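# Reseat wall cabinet side panel lip in rail, relatch

## Task

The side panel of the wall cabinet is latched shut, but its bottom lip sits outside the rail instead of in it. Get that lower lip into the rail, then latch the panel closed again. It must stay that way after the robot lets go.

## Robot and tools

Robot: two arms, left_arm and right_arm, each with a two-finger gripper. Bases in the scene frame: left_arm at (-0.028, +0.329, +0.001) m, quat_wxyz (+1.000, 0, 0, +0.031); right_arm at (+0.010, -0.264, +0.019) m, quat_wxyz (+1.000, 0, 0, -0.026). A two-camera stand is fixed to the floor behind them. Loose objects may occasionally get a small shove from outside.

Frame: the scene frame has its origin at table-top height, halfway between the nominal bases. +z points up, +x points out across the table, and left_arm is on the +y side (image left/right need not match). end_effector_position (m) and end_effector_quat_wxyz are given in this frame and may be a few cm off, worse at long reach. The reported point sits between the finger pads, roughly 1 cm short of the tips. Fingers extend along the gripper's +z axis and close along its y axis.

Row layout (used by execute_actions and move): 14 numbers, each in [-1, 1]. First left_arm's dx, dy, dz, rx, ry, rz, opening, then right_arm's same seven. Both arms always appear, even if one is idle. dx..rz are offsets, not poses: they are measured along scene axes from that arm's Hand target as it stood when the action or move began, and 1.0 equals 0.6 m or 180 degrees. rx, ry, rz form one rotation vector, turned about the Hand target position. A translation longer than 1.0 may be scaled down along its direction. opening is absolute: +1 fully open (0.094 m), -1 closed. To leave an arm alone, give zeros for its six pose numbers and repeat its current opening (0 is a real half-open command).

execute_actions(actions, cameras): actions is a list of actions; each action is up to 15 rows, one row per 1/30 s step, and a short table repeats its final row until step 15. Every row in an action counts from the action's start pose, not from the row before; a repeated action moves the arm again. The result gives robot state; images appear only for an empty actions list or when cameras names them (["all"], a list of names, [] for none). An unknown camera name voids the call. An empty list also reports the scene number.

move(target, speed, blend, opening_speed, grip_force, blocking, cameras): target is one 14-number row or a list of up to 15 rows, all offsets from the same starting Hand targets. The gripper follows a straight line; all arms finish together; total time is capped at 10 s. speed is path top speed in m/s, 0.002 to 2.9 (default 0.25), with turning up to twice that in rad/s; one value or one per target. blend (m) rounds corners in a list; 0 stops at each target. opening_speed is the rate of change of opening per second on the -1..+1 scale, 0.2 or more. grip_force is newtons per pad, 10 to 50 (50 = full), one value or one per arm, and it persists; low forces close slowly. blocking=false returns after about 0.5 s while the move continues. The result adds a move: line with the ending (done, off_target, moving, held, fault) and limits (paced = pose clipped, held = steps withheld). done means at rest within 10 mm and 2 degrees; it says nothing about contact. Paths do not avoid obstacles or the other arm; faster moves overshoot and hit harder. Avoid paths passing near an arm's own base, since the elbow can whip around.

wait(seconds): 0 to 3600, sends nothing new; a running move keeps going. stop(): brakes the current move. zoom_image(camera, region): region [x0, y0, x1, y1] in pixels of that camera's newest image, at most 504x504. finished_scene(scene): ends the scene, scene is 1 or 2; irreversible.

Cameras: cam_head_left, cam_head_right, cam_high, cam_low (896x504) and cam_left_wrist, cam_right_wrist (672x504, fisheye). Calibration is approximate; fixed cameras may be shifted up to about 2.3 degrees and 9 mm.

Reading results: Hand target is the last commanded pose after clipping; orientation is limited to 40 degrees from the measured one each step. The gripper often stops short of it because of friction and weight; that alone does not mean contact. An execute_actions call with zero offsets re-requests the target; otherwise send the remaining gap. grip_measured uses the opening scale and reads up to ~2.5 mm wide when empty, and somewhat narrower than a squeezed hard part. To release, command well above grip_measured. Joint torques are total drive output, noisy and offset; joints 1 to 3 wrap at ±28 N m. Joint velocities may read within noise. Joint ranges (rad): waist -2.618 to 3.054, shoulder 0.000 to 3.142, elbow 0.000 to 3.142 (straight at 2.901), wrist pitch -1.571 to 1.571, wrist yaw -1.571 to 1.571, wrist roll -2.094 to 2.094.

Cautions: a blocked arm keeps pushing until commanded back past its gripper; targets far beyond contact press hard. Never drive grippers, housings or wrist cameras into each other, and never close a gripper on the other arm; an arm-to-arm knock can fail the scene. Don't slam the panel or the fixed cabinet, don't let parts drop, and leave nothing off the table. Strain on wrist camera cables costs. Holding loads, stretched arms or pushing at unreachable poses heat motors: MOTOR HOT at 75 °C, a fold-away fault at 90 °C, collapse at 100 °C. The scene keeps running while you think.

Each tool is called as a command line: name --argument value for each argument, lists and objects as JSON in quotes; but a table of rows of numbers goes row by row, as --pt "numbers of a row", without its own name.

## Session

execute_actions --actions '[]'

Scene clock: 0.00 s.
left_arm: end_effector_position=(+0.2967, +0.3108, +0.1650) grip_measured=+1.000 end_effector_quat_wxyz=(+0.620, -0.218, +0.750, -0.071) | right_arm: end_effector_position=(+0.3450, -0.3336, +0.0655) grip_measured=+1.000 end_effector_quat_wxyz=(+0.315, +0.349, +0.882, -0.037)
Joint positions: left_arm=[-0.374 0.938 0.243 0.446 -0.469 -0.511 0.094] | right_arm=[-0.03 1.439 0.649 -0.177 0.242 0.596 0.094]
Joint velocities: within noise
Joint torques (N m): no reading
Heat: left arm: 32 °C; right arm: 29 °C.
Hand target: left_arm +0.2978, +0.3110, +0.1717; +0.626, -0.219, +0.744, -0.073 | right_arm +0.3511, -0.3353, +0.0752; +0.330, +0.350, +0.876, -0.036
Tool commands: left_gripper/opening=+1.0 right_gripper/opening=+1.0

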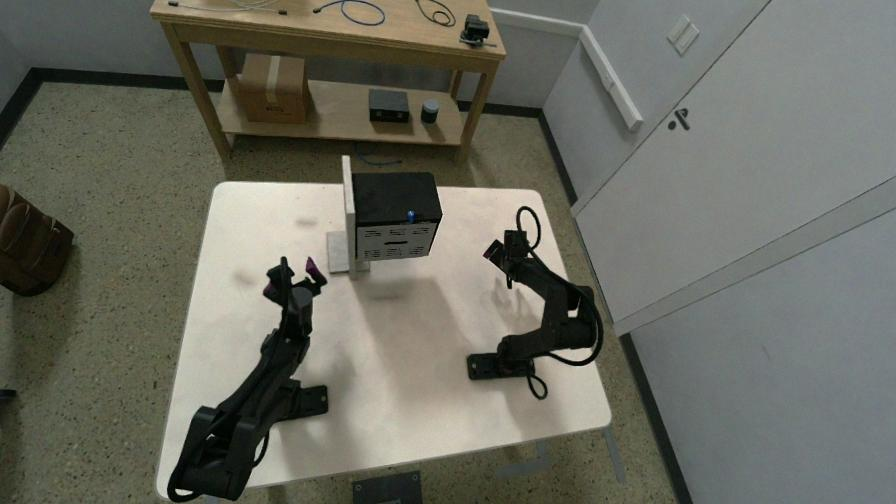

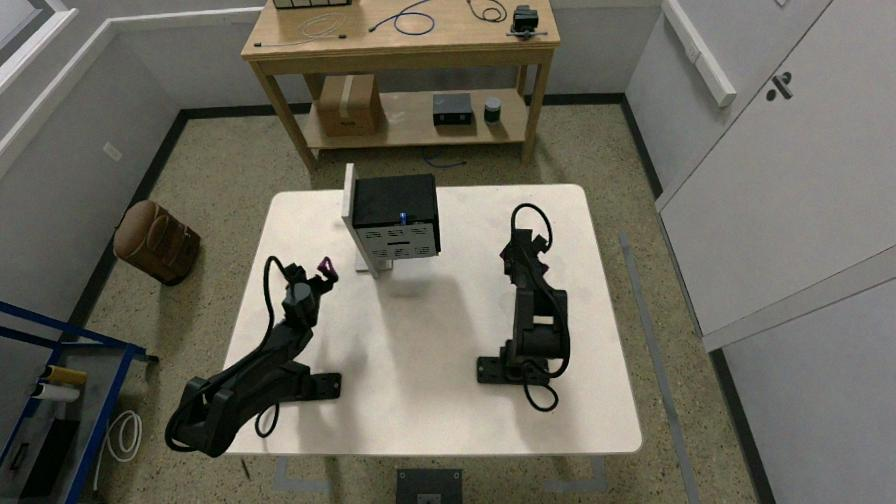

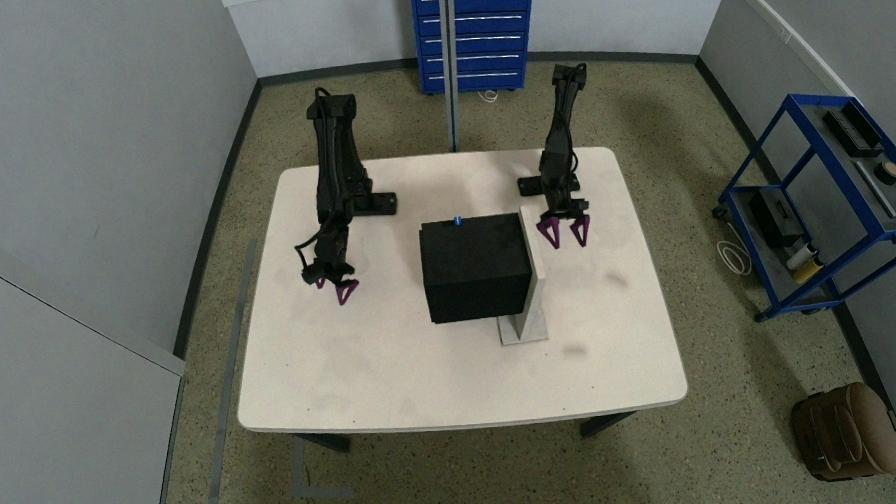

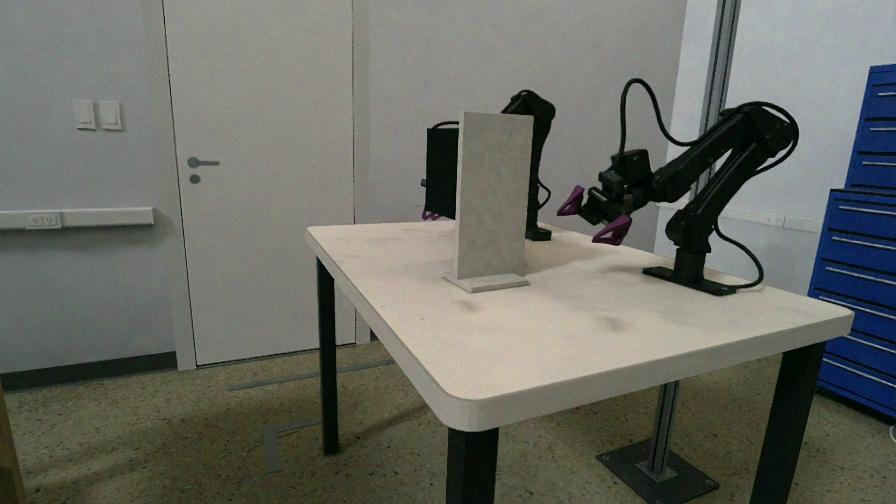

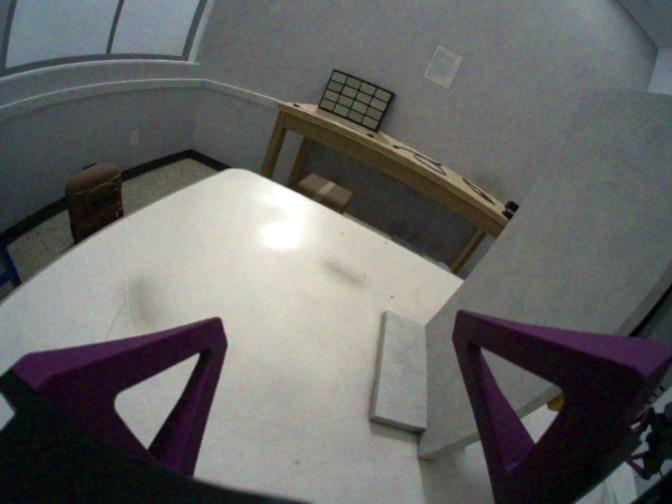

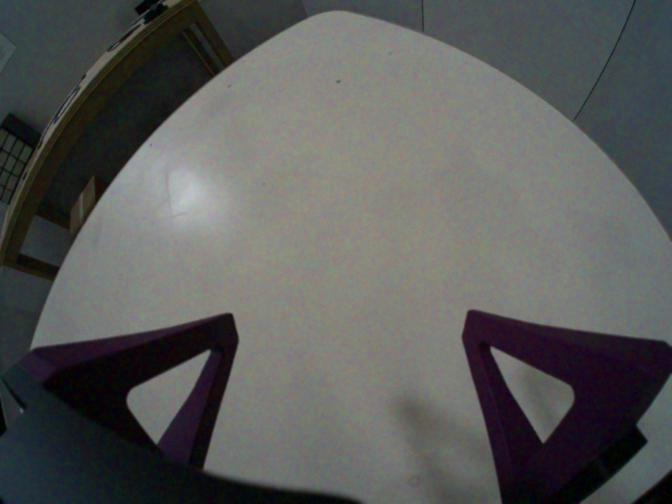

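zoom_image --camera "cam_head_left" --region '[320, 140, 470, 290]'

zoom_image --camera "cam_head_right" --region '[330, 150, 470, 290]'

zoom_image --camera "cam_high" --region '[400, 190, 560, 350]'

zoom_image --camera "cam_low" --region '[400, 100, 600, 300]'

Scaled by 3.360 from the camera's image (finer frame: 1280x720).

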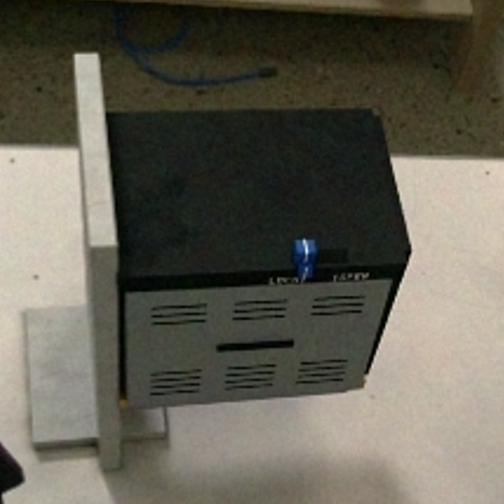

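Scaled by 3.600 from the camera's image (finer frame: 1280x720).

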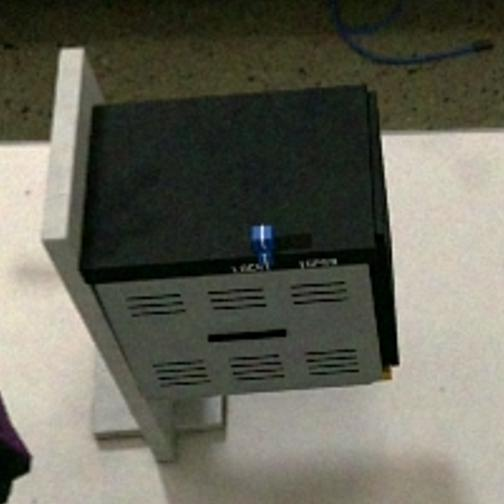

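Scaled by 3.150 from the camera's image (finer frame: 1280x720).

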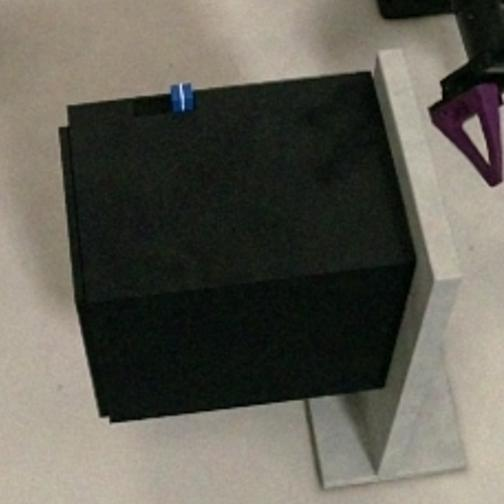

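Scaled by 2.520 from the camera's image (finer frame: 1280x720).

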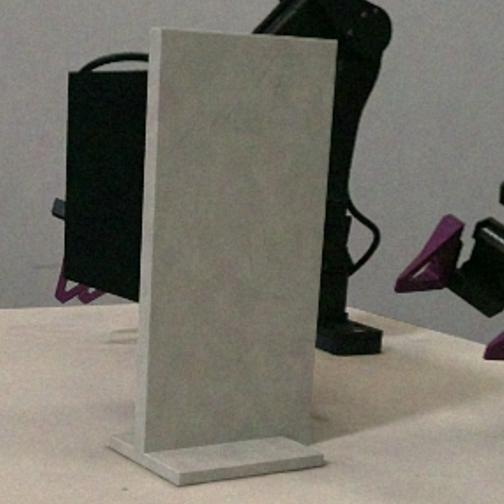

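move --target '[0,0,0,0,0,0,1,-0.268,0.292,0.275,-0.054,-0.310,0.388,1]' --cameras '["cam_right_wrist","cam_head_right"]'

Scene clock: 28.70 s.
left_arm: end_effector_position=(+0.2967, +0.3108, +0.1650) grip_measured=+1.000 end_effector_quat_wxyz=(+0.620, -0.218, +0.750, -0.071) | right_arm: end_effector_position=(+0.1954, -0.1609, +0.2224) grip_measured=+1.000 end_effector_quat_wxyz=(+0.624, -0.236, +0.694, +0.269)
Joint positions: left_arm=[-0.374 0.938 0.243 0.446 -0.469 -0.511 0.094] | right_arm=[-0.297 0.017 0.207 -0.351 -1.078 -0.062 0.094]
Joint torques (N m): left_arm=[0.01 -2.07 7.66 1.88 -0.13 0.05] | right_arm=[-0.65 1.7 6.53 2.07 -0.17 -0.13]
Heat: left arm: 34 °C; right arm: 31 °C.
Hand target: left_arm +0.2979, +0.3110, +0.1718; +0.627, -0.220, +0.744, -0.073 | right_arm +0.1903, -0.1602, +0.2401; +0.664, -0.243, +0.664, +0.242
Off the commanded pose: left_arm 0.007 m, 1 deg | right_arm 0.019 m, 7 deg.
joint sent to its limit (right arm) — joint 2 (shoulder), lower limit. The joint targets are off in orientation, not in position.
move: off_target (right_arm)
cam_right_wrist: T_world_to_cam=[[0.68927, -0.71632, -0.10858, -0.22177], [-0.35407, -0.2023, -0.91308, 0.26849], [0.63209, 0.6678, -0.39306, 0.15896]] pos_world=[0.14745, -0.2107, 0.28355]
Images, in order (width x height): cam_head_right 896x504, cam_right_wrist 672x504.

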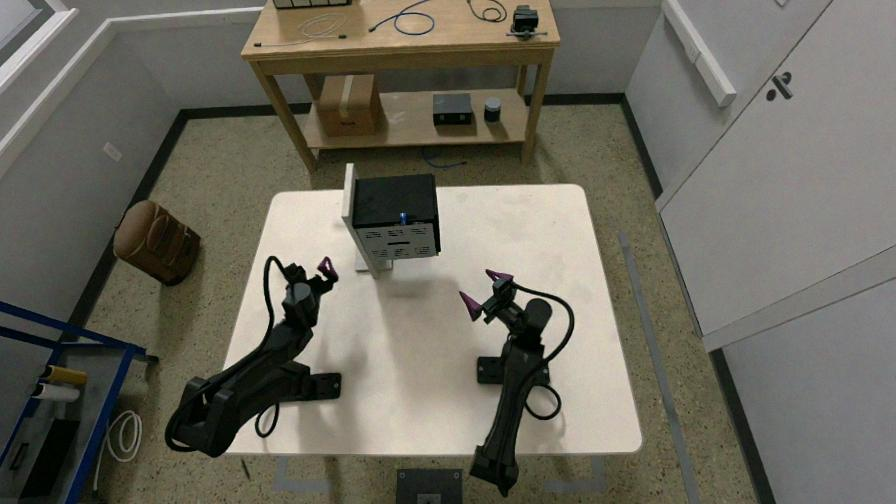

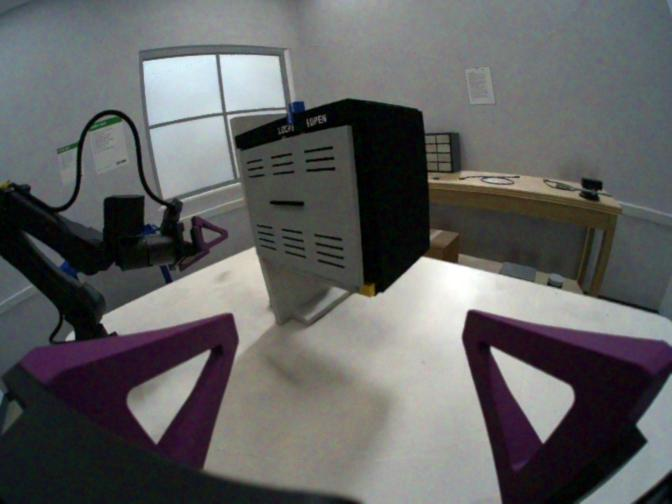

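zoom_image --camera "cam_right_wrist" --region '[220, 80, 440, 340]'

Scaled by 1.938 from the camera's image (finer frame: 960x720).

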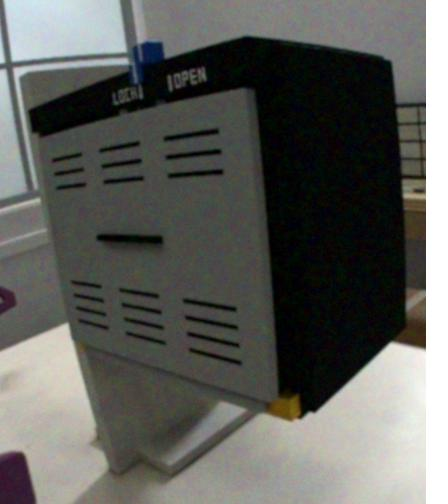

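move --target '[0,0,0,0,0,0,1,0.1,0.0,-0.18,0,0,0,1]' --cameras '["cam_right_wrist"]'

zoom_image --camera "cam_right_wrist" --region '[200, 20, 480, 300]'

Scene clock: 36.13 s.
left_arm: end_effector_position=(+0.2967, +0.3108, +0.1650) grip_measured=+1.000 end_effector_quat_wxyz=(+0.620, -0.218, +0.750, -0.071) | right_arm: end_effector_position=(+0.2511, -0.1600, +0.1310) grip_measured=+1.000 end_effector_quat_wxyz=(+0.575, -0.282, +0.726, +0.249)
Joint positions: left_arm=[-0.374 0.938 0.243 0.446 -0.469 -0.511 0.094] | right_arm=[-0.129 0.812 0.008 0.44 -0.928 -0.257 0.094]
Joint torques (N m): left_arm=[-0.02 -2.09 7.64 1.88 -0.13 0.04] | right_arm=[-0.68 0.38 3.63 2.1 -0.24 -0.13]
Heat: left arm: 35 °C; right arm: 31 °C.
Hand target: left_arm +0.2979, +0.3110, +0.1718; +0.627, -0.220, +0.744, -0.073 | right_arm +0.2504, -0.1602, +0.1323; +0.664, -0.243, +0.664, +0.242
Off the commanded pose: left_arm 0.007 m, 1 deg | right_arm 0.001 m, 13 deg.
joint sent to its limit (right arm) — joint 3 (elbow), lower limit, where the elbow is as bent as it goes. The joint targets are off in orientation, not in position.
move: off_target (right_arm)
cam_right_wrist: T_world_to_cam=[[0.71823, -0.69203, -0.07231, -0.27755], [-0.40558, -0.33194, -0.85166, 0.18918], [0.56537, 0.64102, -0.51909, 0.11615]] pos_world=[0.21041, -0.20373, 0.20134]

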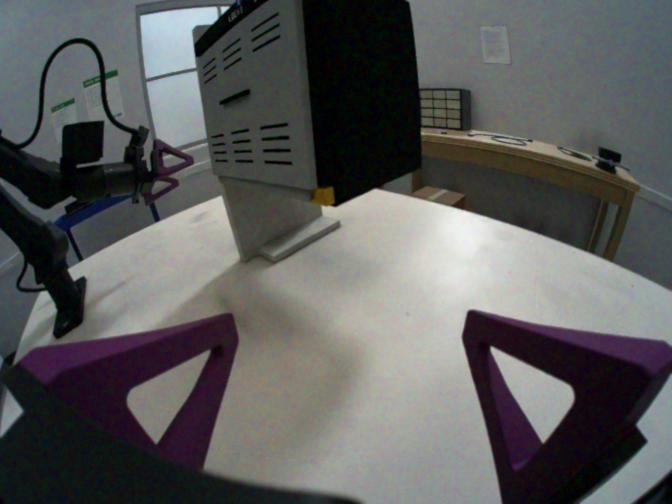

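Scaled by 1.800 from the camera's image (finer frame: 960x720).

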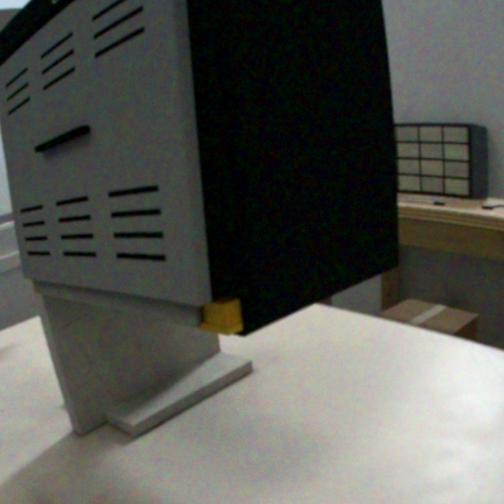

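move --pt "-0.197 -0.185 0.06 0.3 -0.036 -0.077 1 -0.02 -0.1 0.28 0 0 0 1" --pt "-0.163 -0.443 0.088 0.632 -0.072 -0.154 0.0 -0.02 -0.1 0.28 0 0 0 1" --blend 0.03 --cameras '["cam_left_wrist","cam_right_wrist","cam_head_right"]'

Scene clock: 69.97 s.
left_arm: end_effector_position=(+0.1966, +0.0516, +0.2159) grip_measured=+0.002 end_effector_quat_wxyz=(+0.552, +0.570, +0.426, +0.436) | right_arm: end_effector_position=(+0.2391, -0.2195, +0.2897) grip_measured=+1.000 end_effector_quat_wxyz=(+0.656, -0.231, +0.673, +0.253)
Joint positions: left_arm=[-1.422 1.382 0.458 0.898 -1.1 1.575 0.047] | right_arm=[-0.626 0.545 0.389 0.098 -1.377 -0.019 0.094]
Joint torques (N m): left_arm=[0.76 -3.59 8.53 1.6 0.07 0] | right_arm=[-0.66 1.42 6.23 1.86 -0.11 0.05]
Heat: left arm: 35 °C; right arm: 30 °C.
Hand target: left_arm +0.2000, +0.0452, +0.2246; +0.561, +0.562, +0.430, +0.431 | right_arm +0.2384, -0.2202, +0.3003; +0.664, -0.243, +0.664, +0.242
Off the commanded pose: left_arm 0.011 m, 2 deg | right_arm 0.011 m, 2 deg.
move: off_target (left_arm, right_arm); target 2's new opening was sent with left_arm's hand 0.011 m and 2 deg from that target
cam_left_wrist: T_world_to_cam=[[0.02857, 0.06154, -0.9977, 0.20578], [-0.0659, 0.99605, 0.05955, -0.01886], [0.99742, 0.06405, 0.03251, -0.11878]] pos_world=[0.11135, 0.01373, 0.21029]
cam_right_wrist: T_world_to_cam=[[0.67159, -0.73809, -0.06469, -0.29979], [-0.28992, -0.18144, -0.93969, 0.33055], [0.68184, 0.64985, -0.33585, 0.16453]] pos_world=[0.18499, -0.26822, 0.34647]
Images, in order (width x height): cam_head_right 896x504, cam_left_wrist 672x504, cam_right_wrist 672x504.

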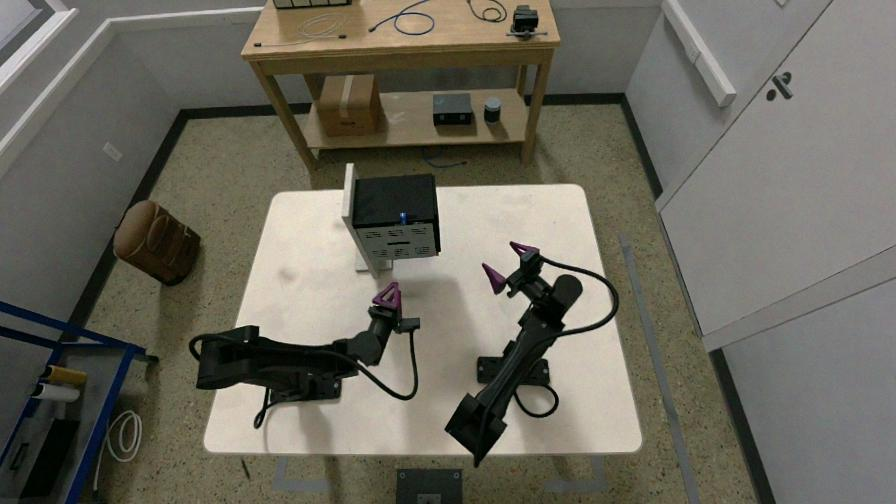

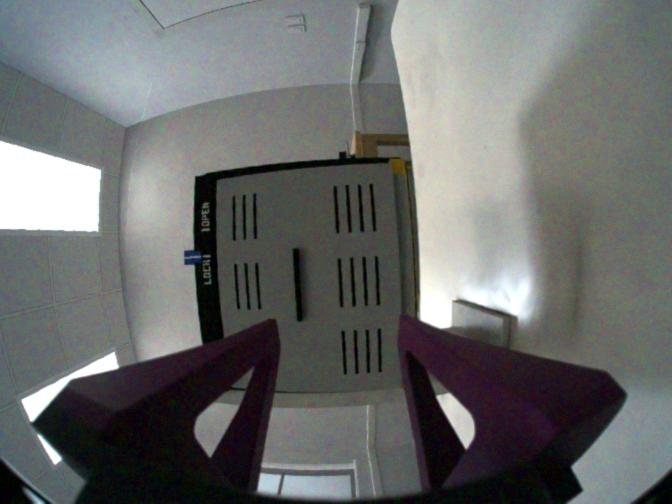

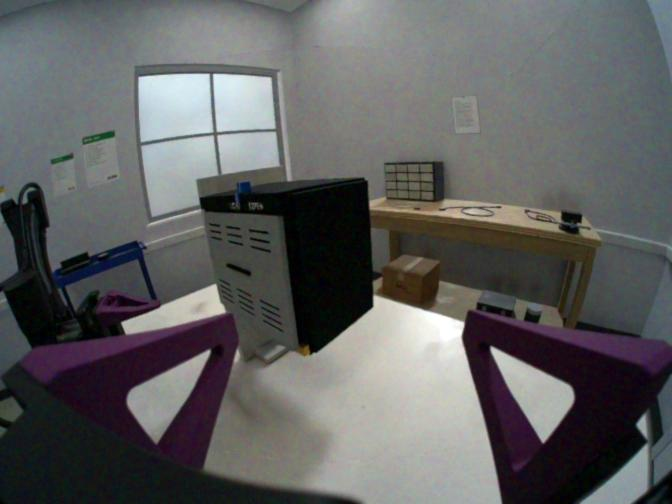

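zoom_image --camera "cam_left_wrist" --region '[180, 140, 440, 400]'

zoom_image --camera "cam_right_wrist" --region '[190, 160, 390, 360]'

Scaled by 1.938 from the camera's image (finer frame: 960x720).

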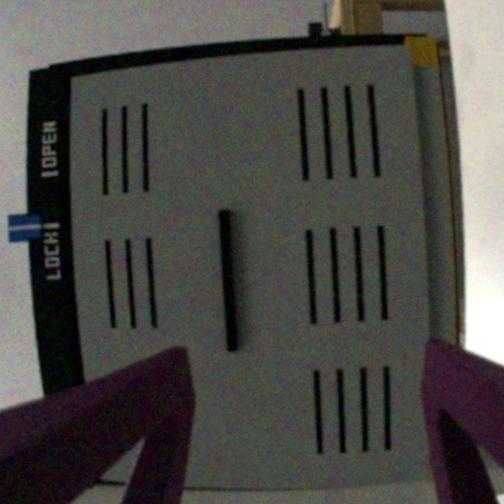

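Scaled by 2.520 from the camera's image (finer frame: 960x720).

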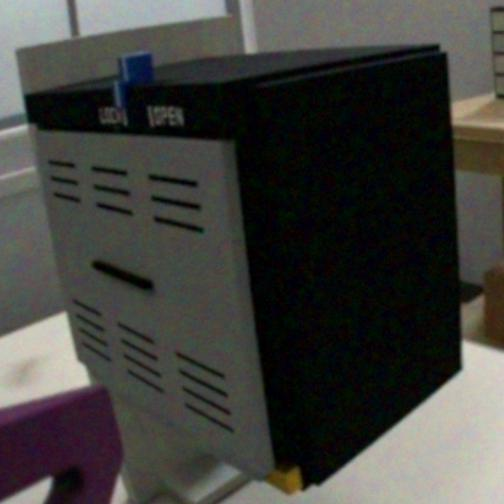

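move --target '[0.113,-0.008,0.049,0,0,0,0.0,0.103,0.387,0.14,-0.135,0.211,-0.08,0.0]' --cameras '["cam_left_wrist","cam_right_wrist","cam_head_right"]'

zoom_image --camera "cam_left_wrist" --region '[180, 140, 440, 400]'

zoom_image --camera "cam_right_wrist" --region '[200, 200, 500, 500]'

Scene clock: 98.93 s.
left_arm: end_effector_position=(+0.2629, +0.0460, +0.2437) grip_measured=+0.002 end_effector_quat_wxyz=(+0.551, +0.570, +0.428, +0.435) | right_arm: end_effector_position=(+0.2988, +0.0105, +0.3772) grip_measured=+0.002 end_effector_quat_wxyz=(+0.365, -0.208, +0.904, +0.081)
Joint positions: left_arm=[-1.179 1.414 0.622 0.769 -0.858 1.577 0.047] | right_arm=[0.946 1.648 2.092 -1.301 0.306 0.326 0.047]
Joint torques (N m): left_arm=[0.7 -4.36 9.43 1.71 0.09 -0.04] | right_arm=[0.49 -4.9 5.98 1.65 0.32 0.15]
Heat: left arm: 35 °C; right arm: 31 °C.
Hand target: left_arm +0.2678, +0.0403, +0.2540; +0.561, +0.562, +0.430, +0.431 | right_arm +0.3002, +0.0120, +0.3843; +0.374, -0.201, +0.902, +0.082
Off the commanded pose: left_arm 0.013 m, 2 deg | right_arm 0.007 m, 1 deg.
move: off_target (left_arm)
cam_left_wrist: T_world_to_cam=[[0.02394, 0.06078, -0.99786, 0.23323], [-0.0668, 0.99602, 0.05906, -0.01032], [0.99748, 0.06524, 0.02791, -0.18438]] pos_world=[0.17764, 0.00813, 0.23848]
cam_right_wrist: T_world_to_cam=[[0.44282, -0.89568, -0.04089, -0.10352], [-0.82161, -0.3871, -0.41847, 0.43622], [0.35898, 0.2189, -0.90731, 0.32033]] pos_world=[0.28925, 0.00602, 0.46896]
Images, in order (width x height): cam_head_right 896x504, cam_left_wrist 672x504, cam_right_wrist 672x504.

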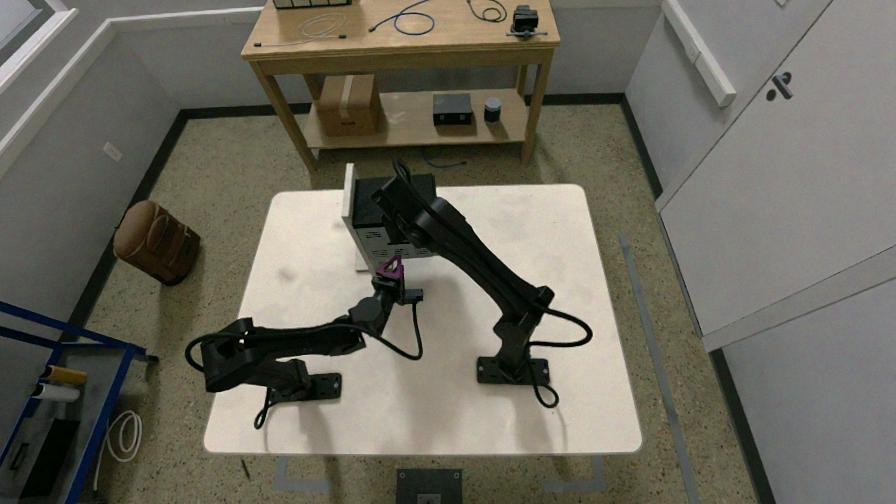

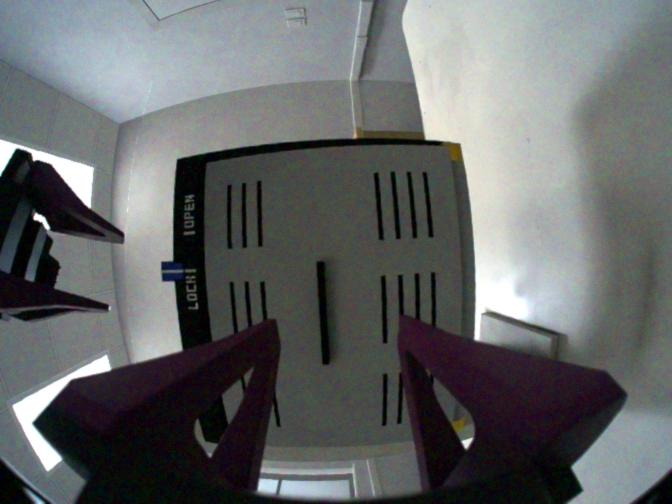

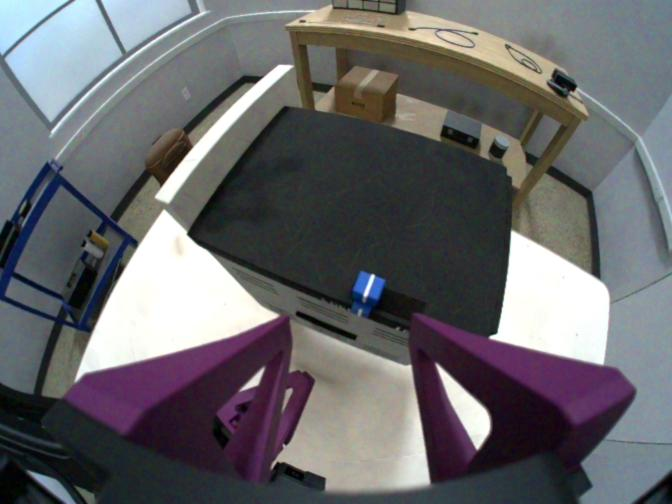

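Scaled by 1.938 from the camera's image (finer frame: 960x720).

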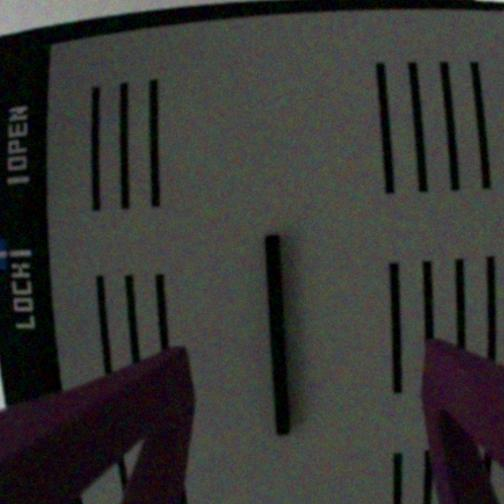

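Scaled by 1.680 from the camera's image (finer frame: 960x720).

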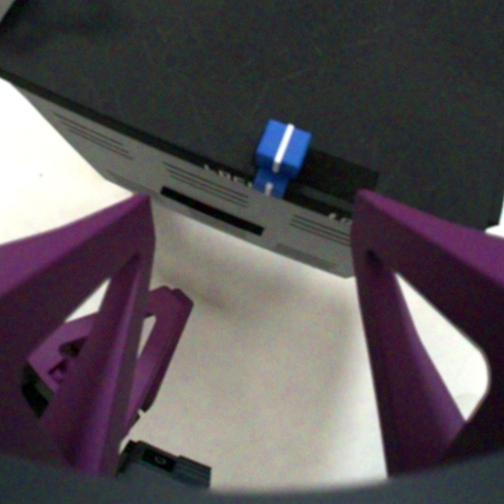

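move --target '[0.075,0,0.015,0,0,0,0.0,0.055,0.005,-0.075,0,0,0,-0.2]' --speed 0.08 --cameras '["cam_left_wrist","cam_right_wrist"]'

zoom_image --camera "cam_left_wrist" --region '[180, 140, 440, 400]'

zoom_image --camera "cam_right_wrist" --region '[200, 200, 500, 500]'

Scene clock: 119.50 s.
left_arm: end_effector_position=(+0.3076, +0.0462, +0.2527) grip_measured=+0.002 end_effector_quat_wxyz=(+0.550, +0.569, +0.430, +0.434) | right_arm: end_effector_position=(+0.3324, +0.0170, +0.3423) grip_measured=-0.198 end_effector_quat_wxyz=(+0.376, -0.198, +0.901, +0.081)
Joint positions: left_arm=[-1.039 1.485 0.725 0.737 -0.721 1.577 0.047] | right_arm=[0.885 1.635 1.889 -1.077 0.284 0.288 0.038]
Joint torques (N m): left_arm=[0.57 -5.03 9.69 1.77 0.07 -0.03] | right_arm=[-0.81 -6.6 2.97 1.81 -0.03 -0.05]
Heat: left arm: 36 °C; right arm: 32 °C.
Hand target: left_arm +0.3128, +0.0403, +0.2630; +0.561, +0.562, +0.430, +0.431 | right_arm +0.3331, +0.0150, +0.3393; +0.374, -0.201, +0.902, +0.082
Off the commanded pose: left_arm 0.013 m, 2 deg | right_arm 0.004 m, 0 deg.
move: off_target (left_arm)
cam_left_wrist: T_world_to_cam=[[0.02142, 0.05858, -0.99805, 0.24196], [-0.06938, 0.99596, 0.05697, -0.00668], [0.99736, 0.06803, 0.0254, -0.22859]] pos_world=[0.22234, 0.00803, 0.24768]
cam_right_wrist: T_world_to_cam=[[0.42645, -0.90349, -0.04303, -0.1076], [-0.81995, -0.36606, -0.4401, 0.45819], [0.38188, 0.22296, -0.89692, 0.26391]] pos_world=[0.32079, 0.01167, 0.43373]

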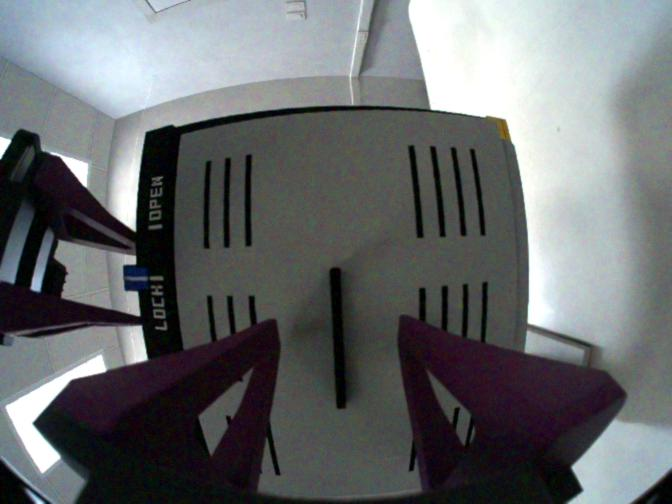

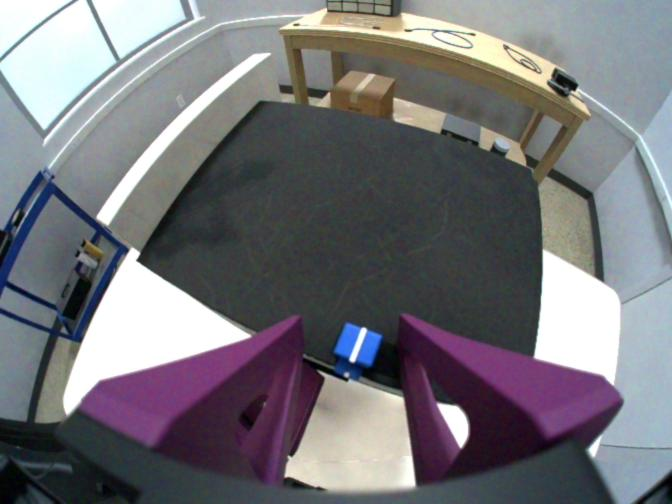

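Scaled by 1.938 from the camera's image (finer frame: 960x720).

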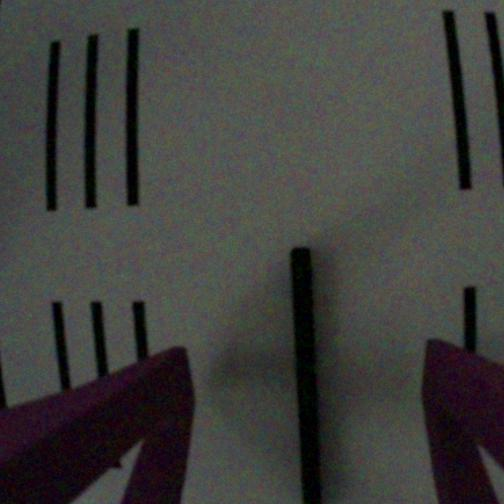

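Scaled by 1.680 from the camera's image (finer frame: 960x720).

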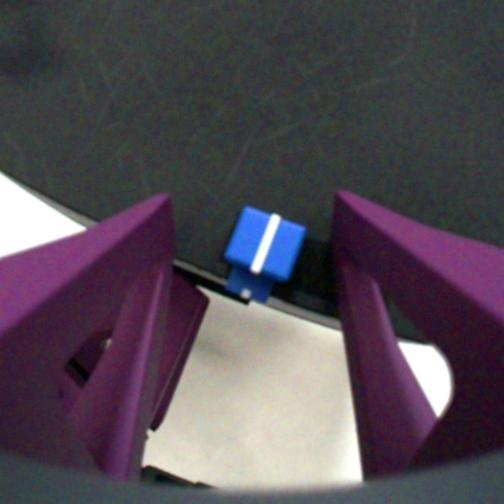

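move --target '[0.02,0,0,0,0,0,0.0,0,-0.005,-0.024,0,0,0,-0.2]' --speed 0.06

move --target '[0,0,0,0,0,0,-1,0,0,0,0,0,0,-0.2]' --opening_speed 0.7 --cameras '["cam_left_wrist","cam_right_wrist"]'

Scene clock: 126.20 s.
left_arm: end_effector_position=(+0.3124, +0.0458, +0.2524) grip_measured=+0.002 end_effector_quat_wxyz=(+0.550, +0.570, +0.429, +0.434) | right_arm: end_effector_position=(+0.3323, +0.0169, +0.3418) grip_measured=-0.198 end_effector_quat_wxyz=(+0.395, -0.196, +0.893, +0.092)
Joint positions: left_arm=[-1.025 1.497 0.735 0.737 -0.705 1.578 0.047] | right_arm=[0.885 1.585 1.798 -0.989 0.284 0.28 0.038]
Joint torques (N m): left_arm=[2.28 -4.19 10.76 1.81 0.29 -0.02] | right_arm=[-1.29 -5.37 2.52 1.62 -0.07 -0.04]
Heat: left arm: 37 °C; right arm: 31 °C.
Hand target: left_arm +0.3248, +0.0403, +0.2631; +0.561, +0.562, +0.430, +0.431 | right_arm +0.3332, +0.0120, +0.3249; +0.374, -0.201, +0.902, +0.082
Off the commanded pose: left_arm 0.017 m, 2 deg | right_arm 0.018 m, 3 deg.
move: off_target (left_arm, right_arm)

Scene clock: 127.83 s.
left_arm: end_effector_position=(+0.3133, +0.0398, +0.2534) grip_measured=-0.932 end_effector_quat_wxyz=(+0.554, +0.577, +0.422, +0.427) | right_arm: end_effector_position=(+0.3323, +0.0169, +0.3418) grip_measured=-0.198 end_effector_quat_wxyz=(+0.395, -0.196, +0.893, +0.092)
Joint positions: left_arm=[-1.023 1.503 0.749 0.725 -0.679 1.579 0.003] | right_arm=[0.885 1.585 1.798 -0.989 0.284 0.28 0.038]
Joint torques (N m): left_arm=[2.09 -4.62 9.66 1.96 -0.01 -0.04] | right_arm=[-1.24 -5.41 2.37 1.6 -0.08 -0.04]
Heat: left arm: 37 °C; right arm: 31 °C.
Hand target: left_arm +0.3248, +0.0403, +0.2630; +0.561, +0.562, +0.430, +0.431 | right_arm +0.3332, +0.0120, +0.3249; +0.374, -0.201, +0.902, +0.082
Off the commanded pose: left_arm 0.015 m, 2 deg | right_arm 0.018 m, 3 deg.
move: done
cam_left_wrist: T_world_to_cam=[[0.01962, 0.06298, -0.99782, 0.24323], [-0.04367, 0.99711, 0.06208, -0.00939], [0.99885, 0.04236, 0.02232, -0.23258]] pos_world=[0.22714, 0.0039, 0.24847]
cam_right_wrist: T_world_to_cam=[[0.43286, -0.89975, -0.05558, -0.1056], [-0.80226, -0.35638, -0.47893, 0.46518], [0.41111, 0.25189, -0.87609, 0.24616]] pos_world=[0.31771, 0.00876, 0.43257]

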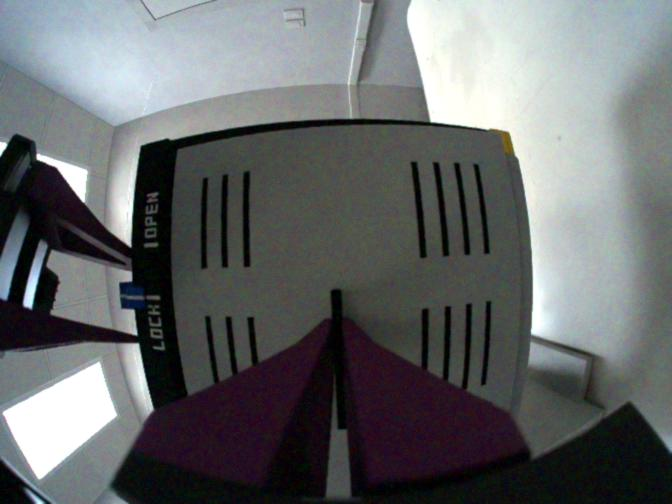

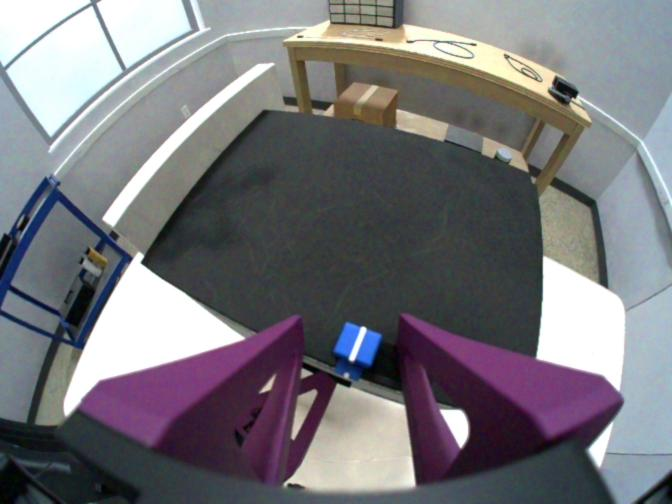

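move --pt "-0.01 0.0 0 0 0 0 -1 0 0.0 0.036 0 0 0 -0.3" --pt "-0.01 0.0 0 0 0 0 -1 0 -0.07 0.036 0 0 0 -0.3" --speed 0.06 --cameras '["cam_left_wrist","cam_right_wrist"]'

Scene clock: 133.83 s.
left_arm: end_effector_position=(+0.3130, +0.0393, +0.2533) grip_measured=-0.934 end_effector_quat_wxyz=(+0.554, +0.578, +0.421, +0.427) | right_arm: end_effector_position=(+0.3340, +0.0025, +0.3433) grip_measured=-0.298 end_effector_quat_wxyz=(+0.370, -0.218, +0.895, +0.120)
Joint positions: left_arm=[-1.024 1.503 0.749 0.725 -0.677 1.579 0.003] | right_arm=[0.797 1.565 1.807 -1.024 0.138 0.209 0.033]
Joint torques (N m): left_arm=[0.7 -5.46 8.7 1.95 -0.21 -0.06] | right_arm=[-2.39 -9.14 3.3 1.22 0.64 -0.09]
Heat: left arm: 37 °C; right arm: 31 °C.
Hand target: left_arm +0.3188, +0.0404, +0.2630; +0.561, +0.562, +0.430, +0.431 | right_arm +0.3331, -0.0300, +0.3464; +0.373, -0.201, +0.902, +0.082
Off the commanded pose: left_arm 0.011 m, 2 deg | right_arm 0.033 m, 5 deg.
move: off_target (left_arm, right_arm)
cam_left_wrist: T_world_to_cam=[[0.01956, 0.06323, -0.99781, 0.24327], [-0.04137, 0.9972, 0.06238, -0.0097], [0.99895, 0.04006, 0.02212, -0.23214]] pos_world=[0.22673, 0.00359, 0.24847]
cam_right_wrist: T_world_to_cam=[[0.48592, -0.86832, -0.09949, -0.12199], [-0.8022, -0.39791, -0.44513, 0.45058], [0.34693, 0.29611, -0.88992, 0.27647]] pos_world=[0.32482, -0.0085, 0.43447]

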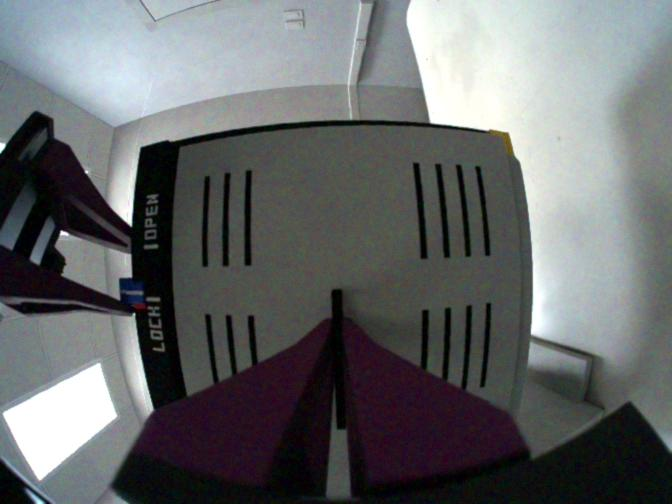

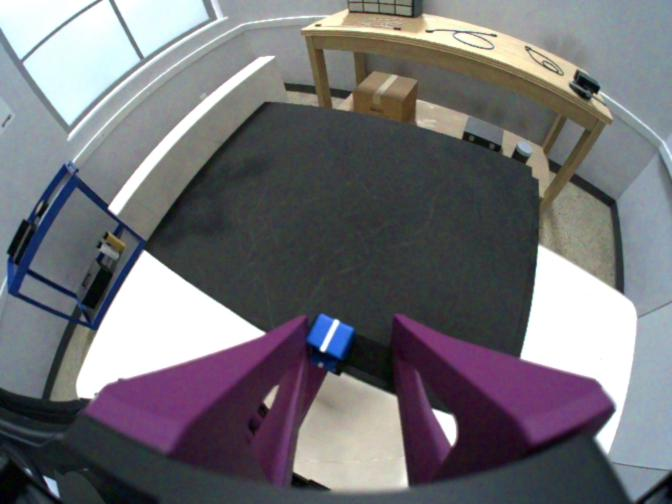

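move --target '[0,0,0,0,0,0,-1,0,-0.06,-0.005,0,0,0,-0.3]' --speed 0.08 --cameras '["cam_left_wrist","cam_right_wrist"]'

Scene clock: 137.47 s.
left_arm: end_effector_position=(+0.3130, +0.0392, +0.2447) grip_measured=-0.934 end_effector_quat_wxyz=(+0.541, +0.591, +0.421, +0.427) | right_arm: end_effector_position=(+0.3323, -0.0213, +0.3438) grip_measured=-0.298 end_effector_quat_wxyz=(+0.370, -0.231, +0.889, +0.143)
Joint positions: left_arm=[-1.024 1.506 0.749 0.691 -0.677 1.579 0.003] | right_arm=[0.705 1.48 1.714 -0.989 0.022 0.135 0.033]
Joint torques (N m): left_arm=[0.7 -5.83 8.58 2.35 -0.23 -0.06] | right_arm=[-3.14 -8.79 3.47 1.05 1.02 -0.12]
Heat: left arm: 37 °C; right arm: 31 °C.
Hand target: left_arm +0.3188, +0.0404, +0.2630; +0.561, +0.562, +0.430, +0.431 | right_arm +0.3332, -0.0660, +0.3435; +0.374, -0.201, +0.902, +0.082
Off the commanded pose: left_arm 0.019 m, 4 deg | right_arm 0.045 m, 8 deg.
move: off_target (right_arm)
cam_left_wrist: T_world_to_cam=[[-0.00178, 0.09375, -0.99559, 0.23965], [-0.03938, 0.99482, 0.09374, -0.01717], [0.99922, 0.03937, 0.00192, -0.22712]] pos_world=[0.22669, 0.00355, 0.24064]
cam_right_wrist: T_world_to_cam=[[0.52207, -0.8431, -0.12894, -0.1431], [-0.78565, -0.41653, -0.45744, 0.43826], [0.33196, 0.34012, -0.87984, 0.28699]] pos_world=[0.32376, -0.03571, 0.43453]

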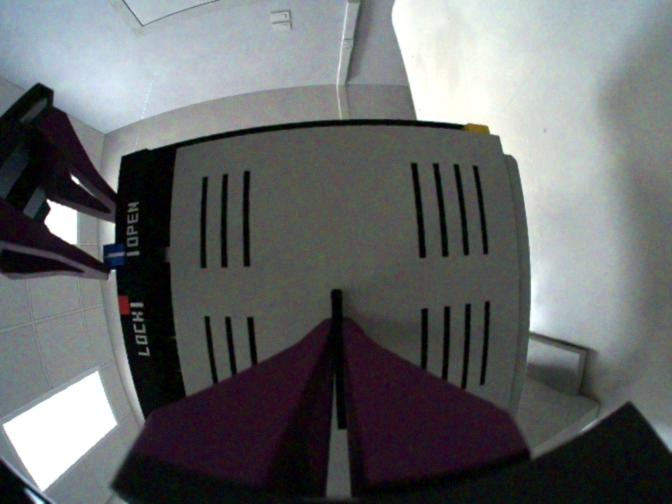

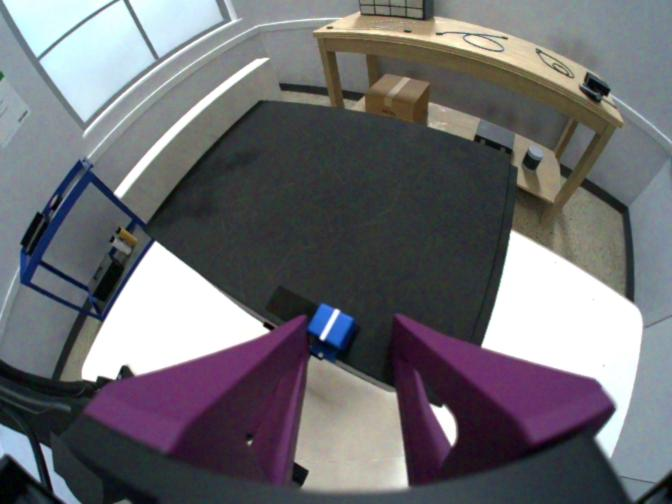

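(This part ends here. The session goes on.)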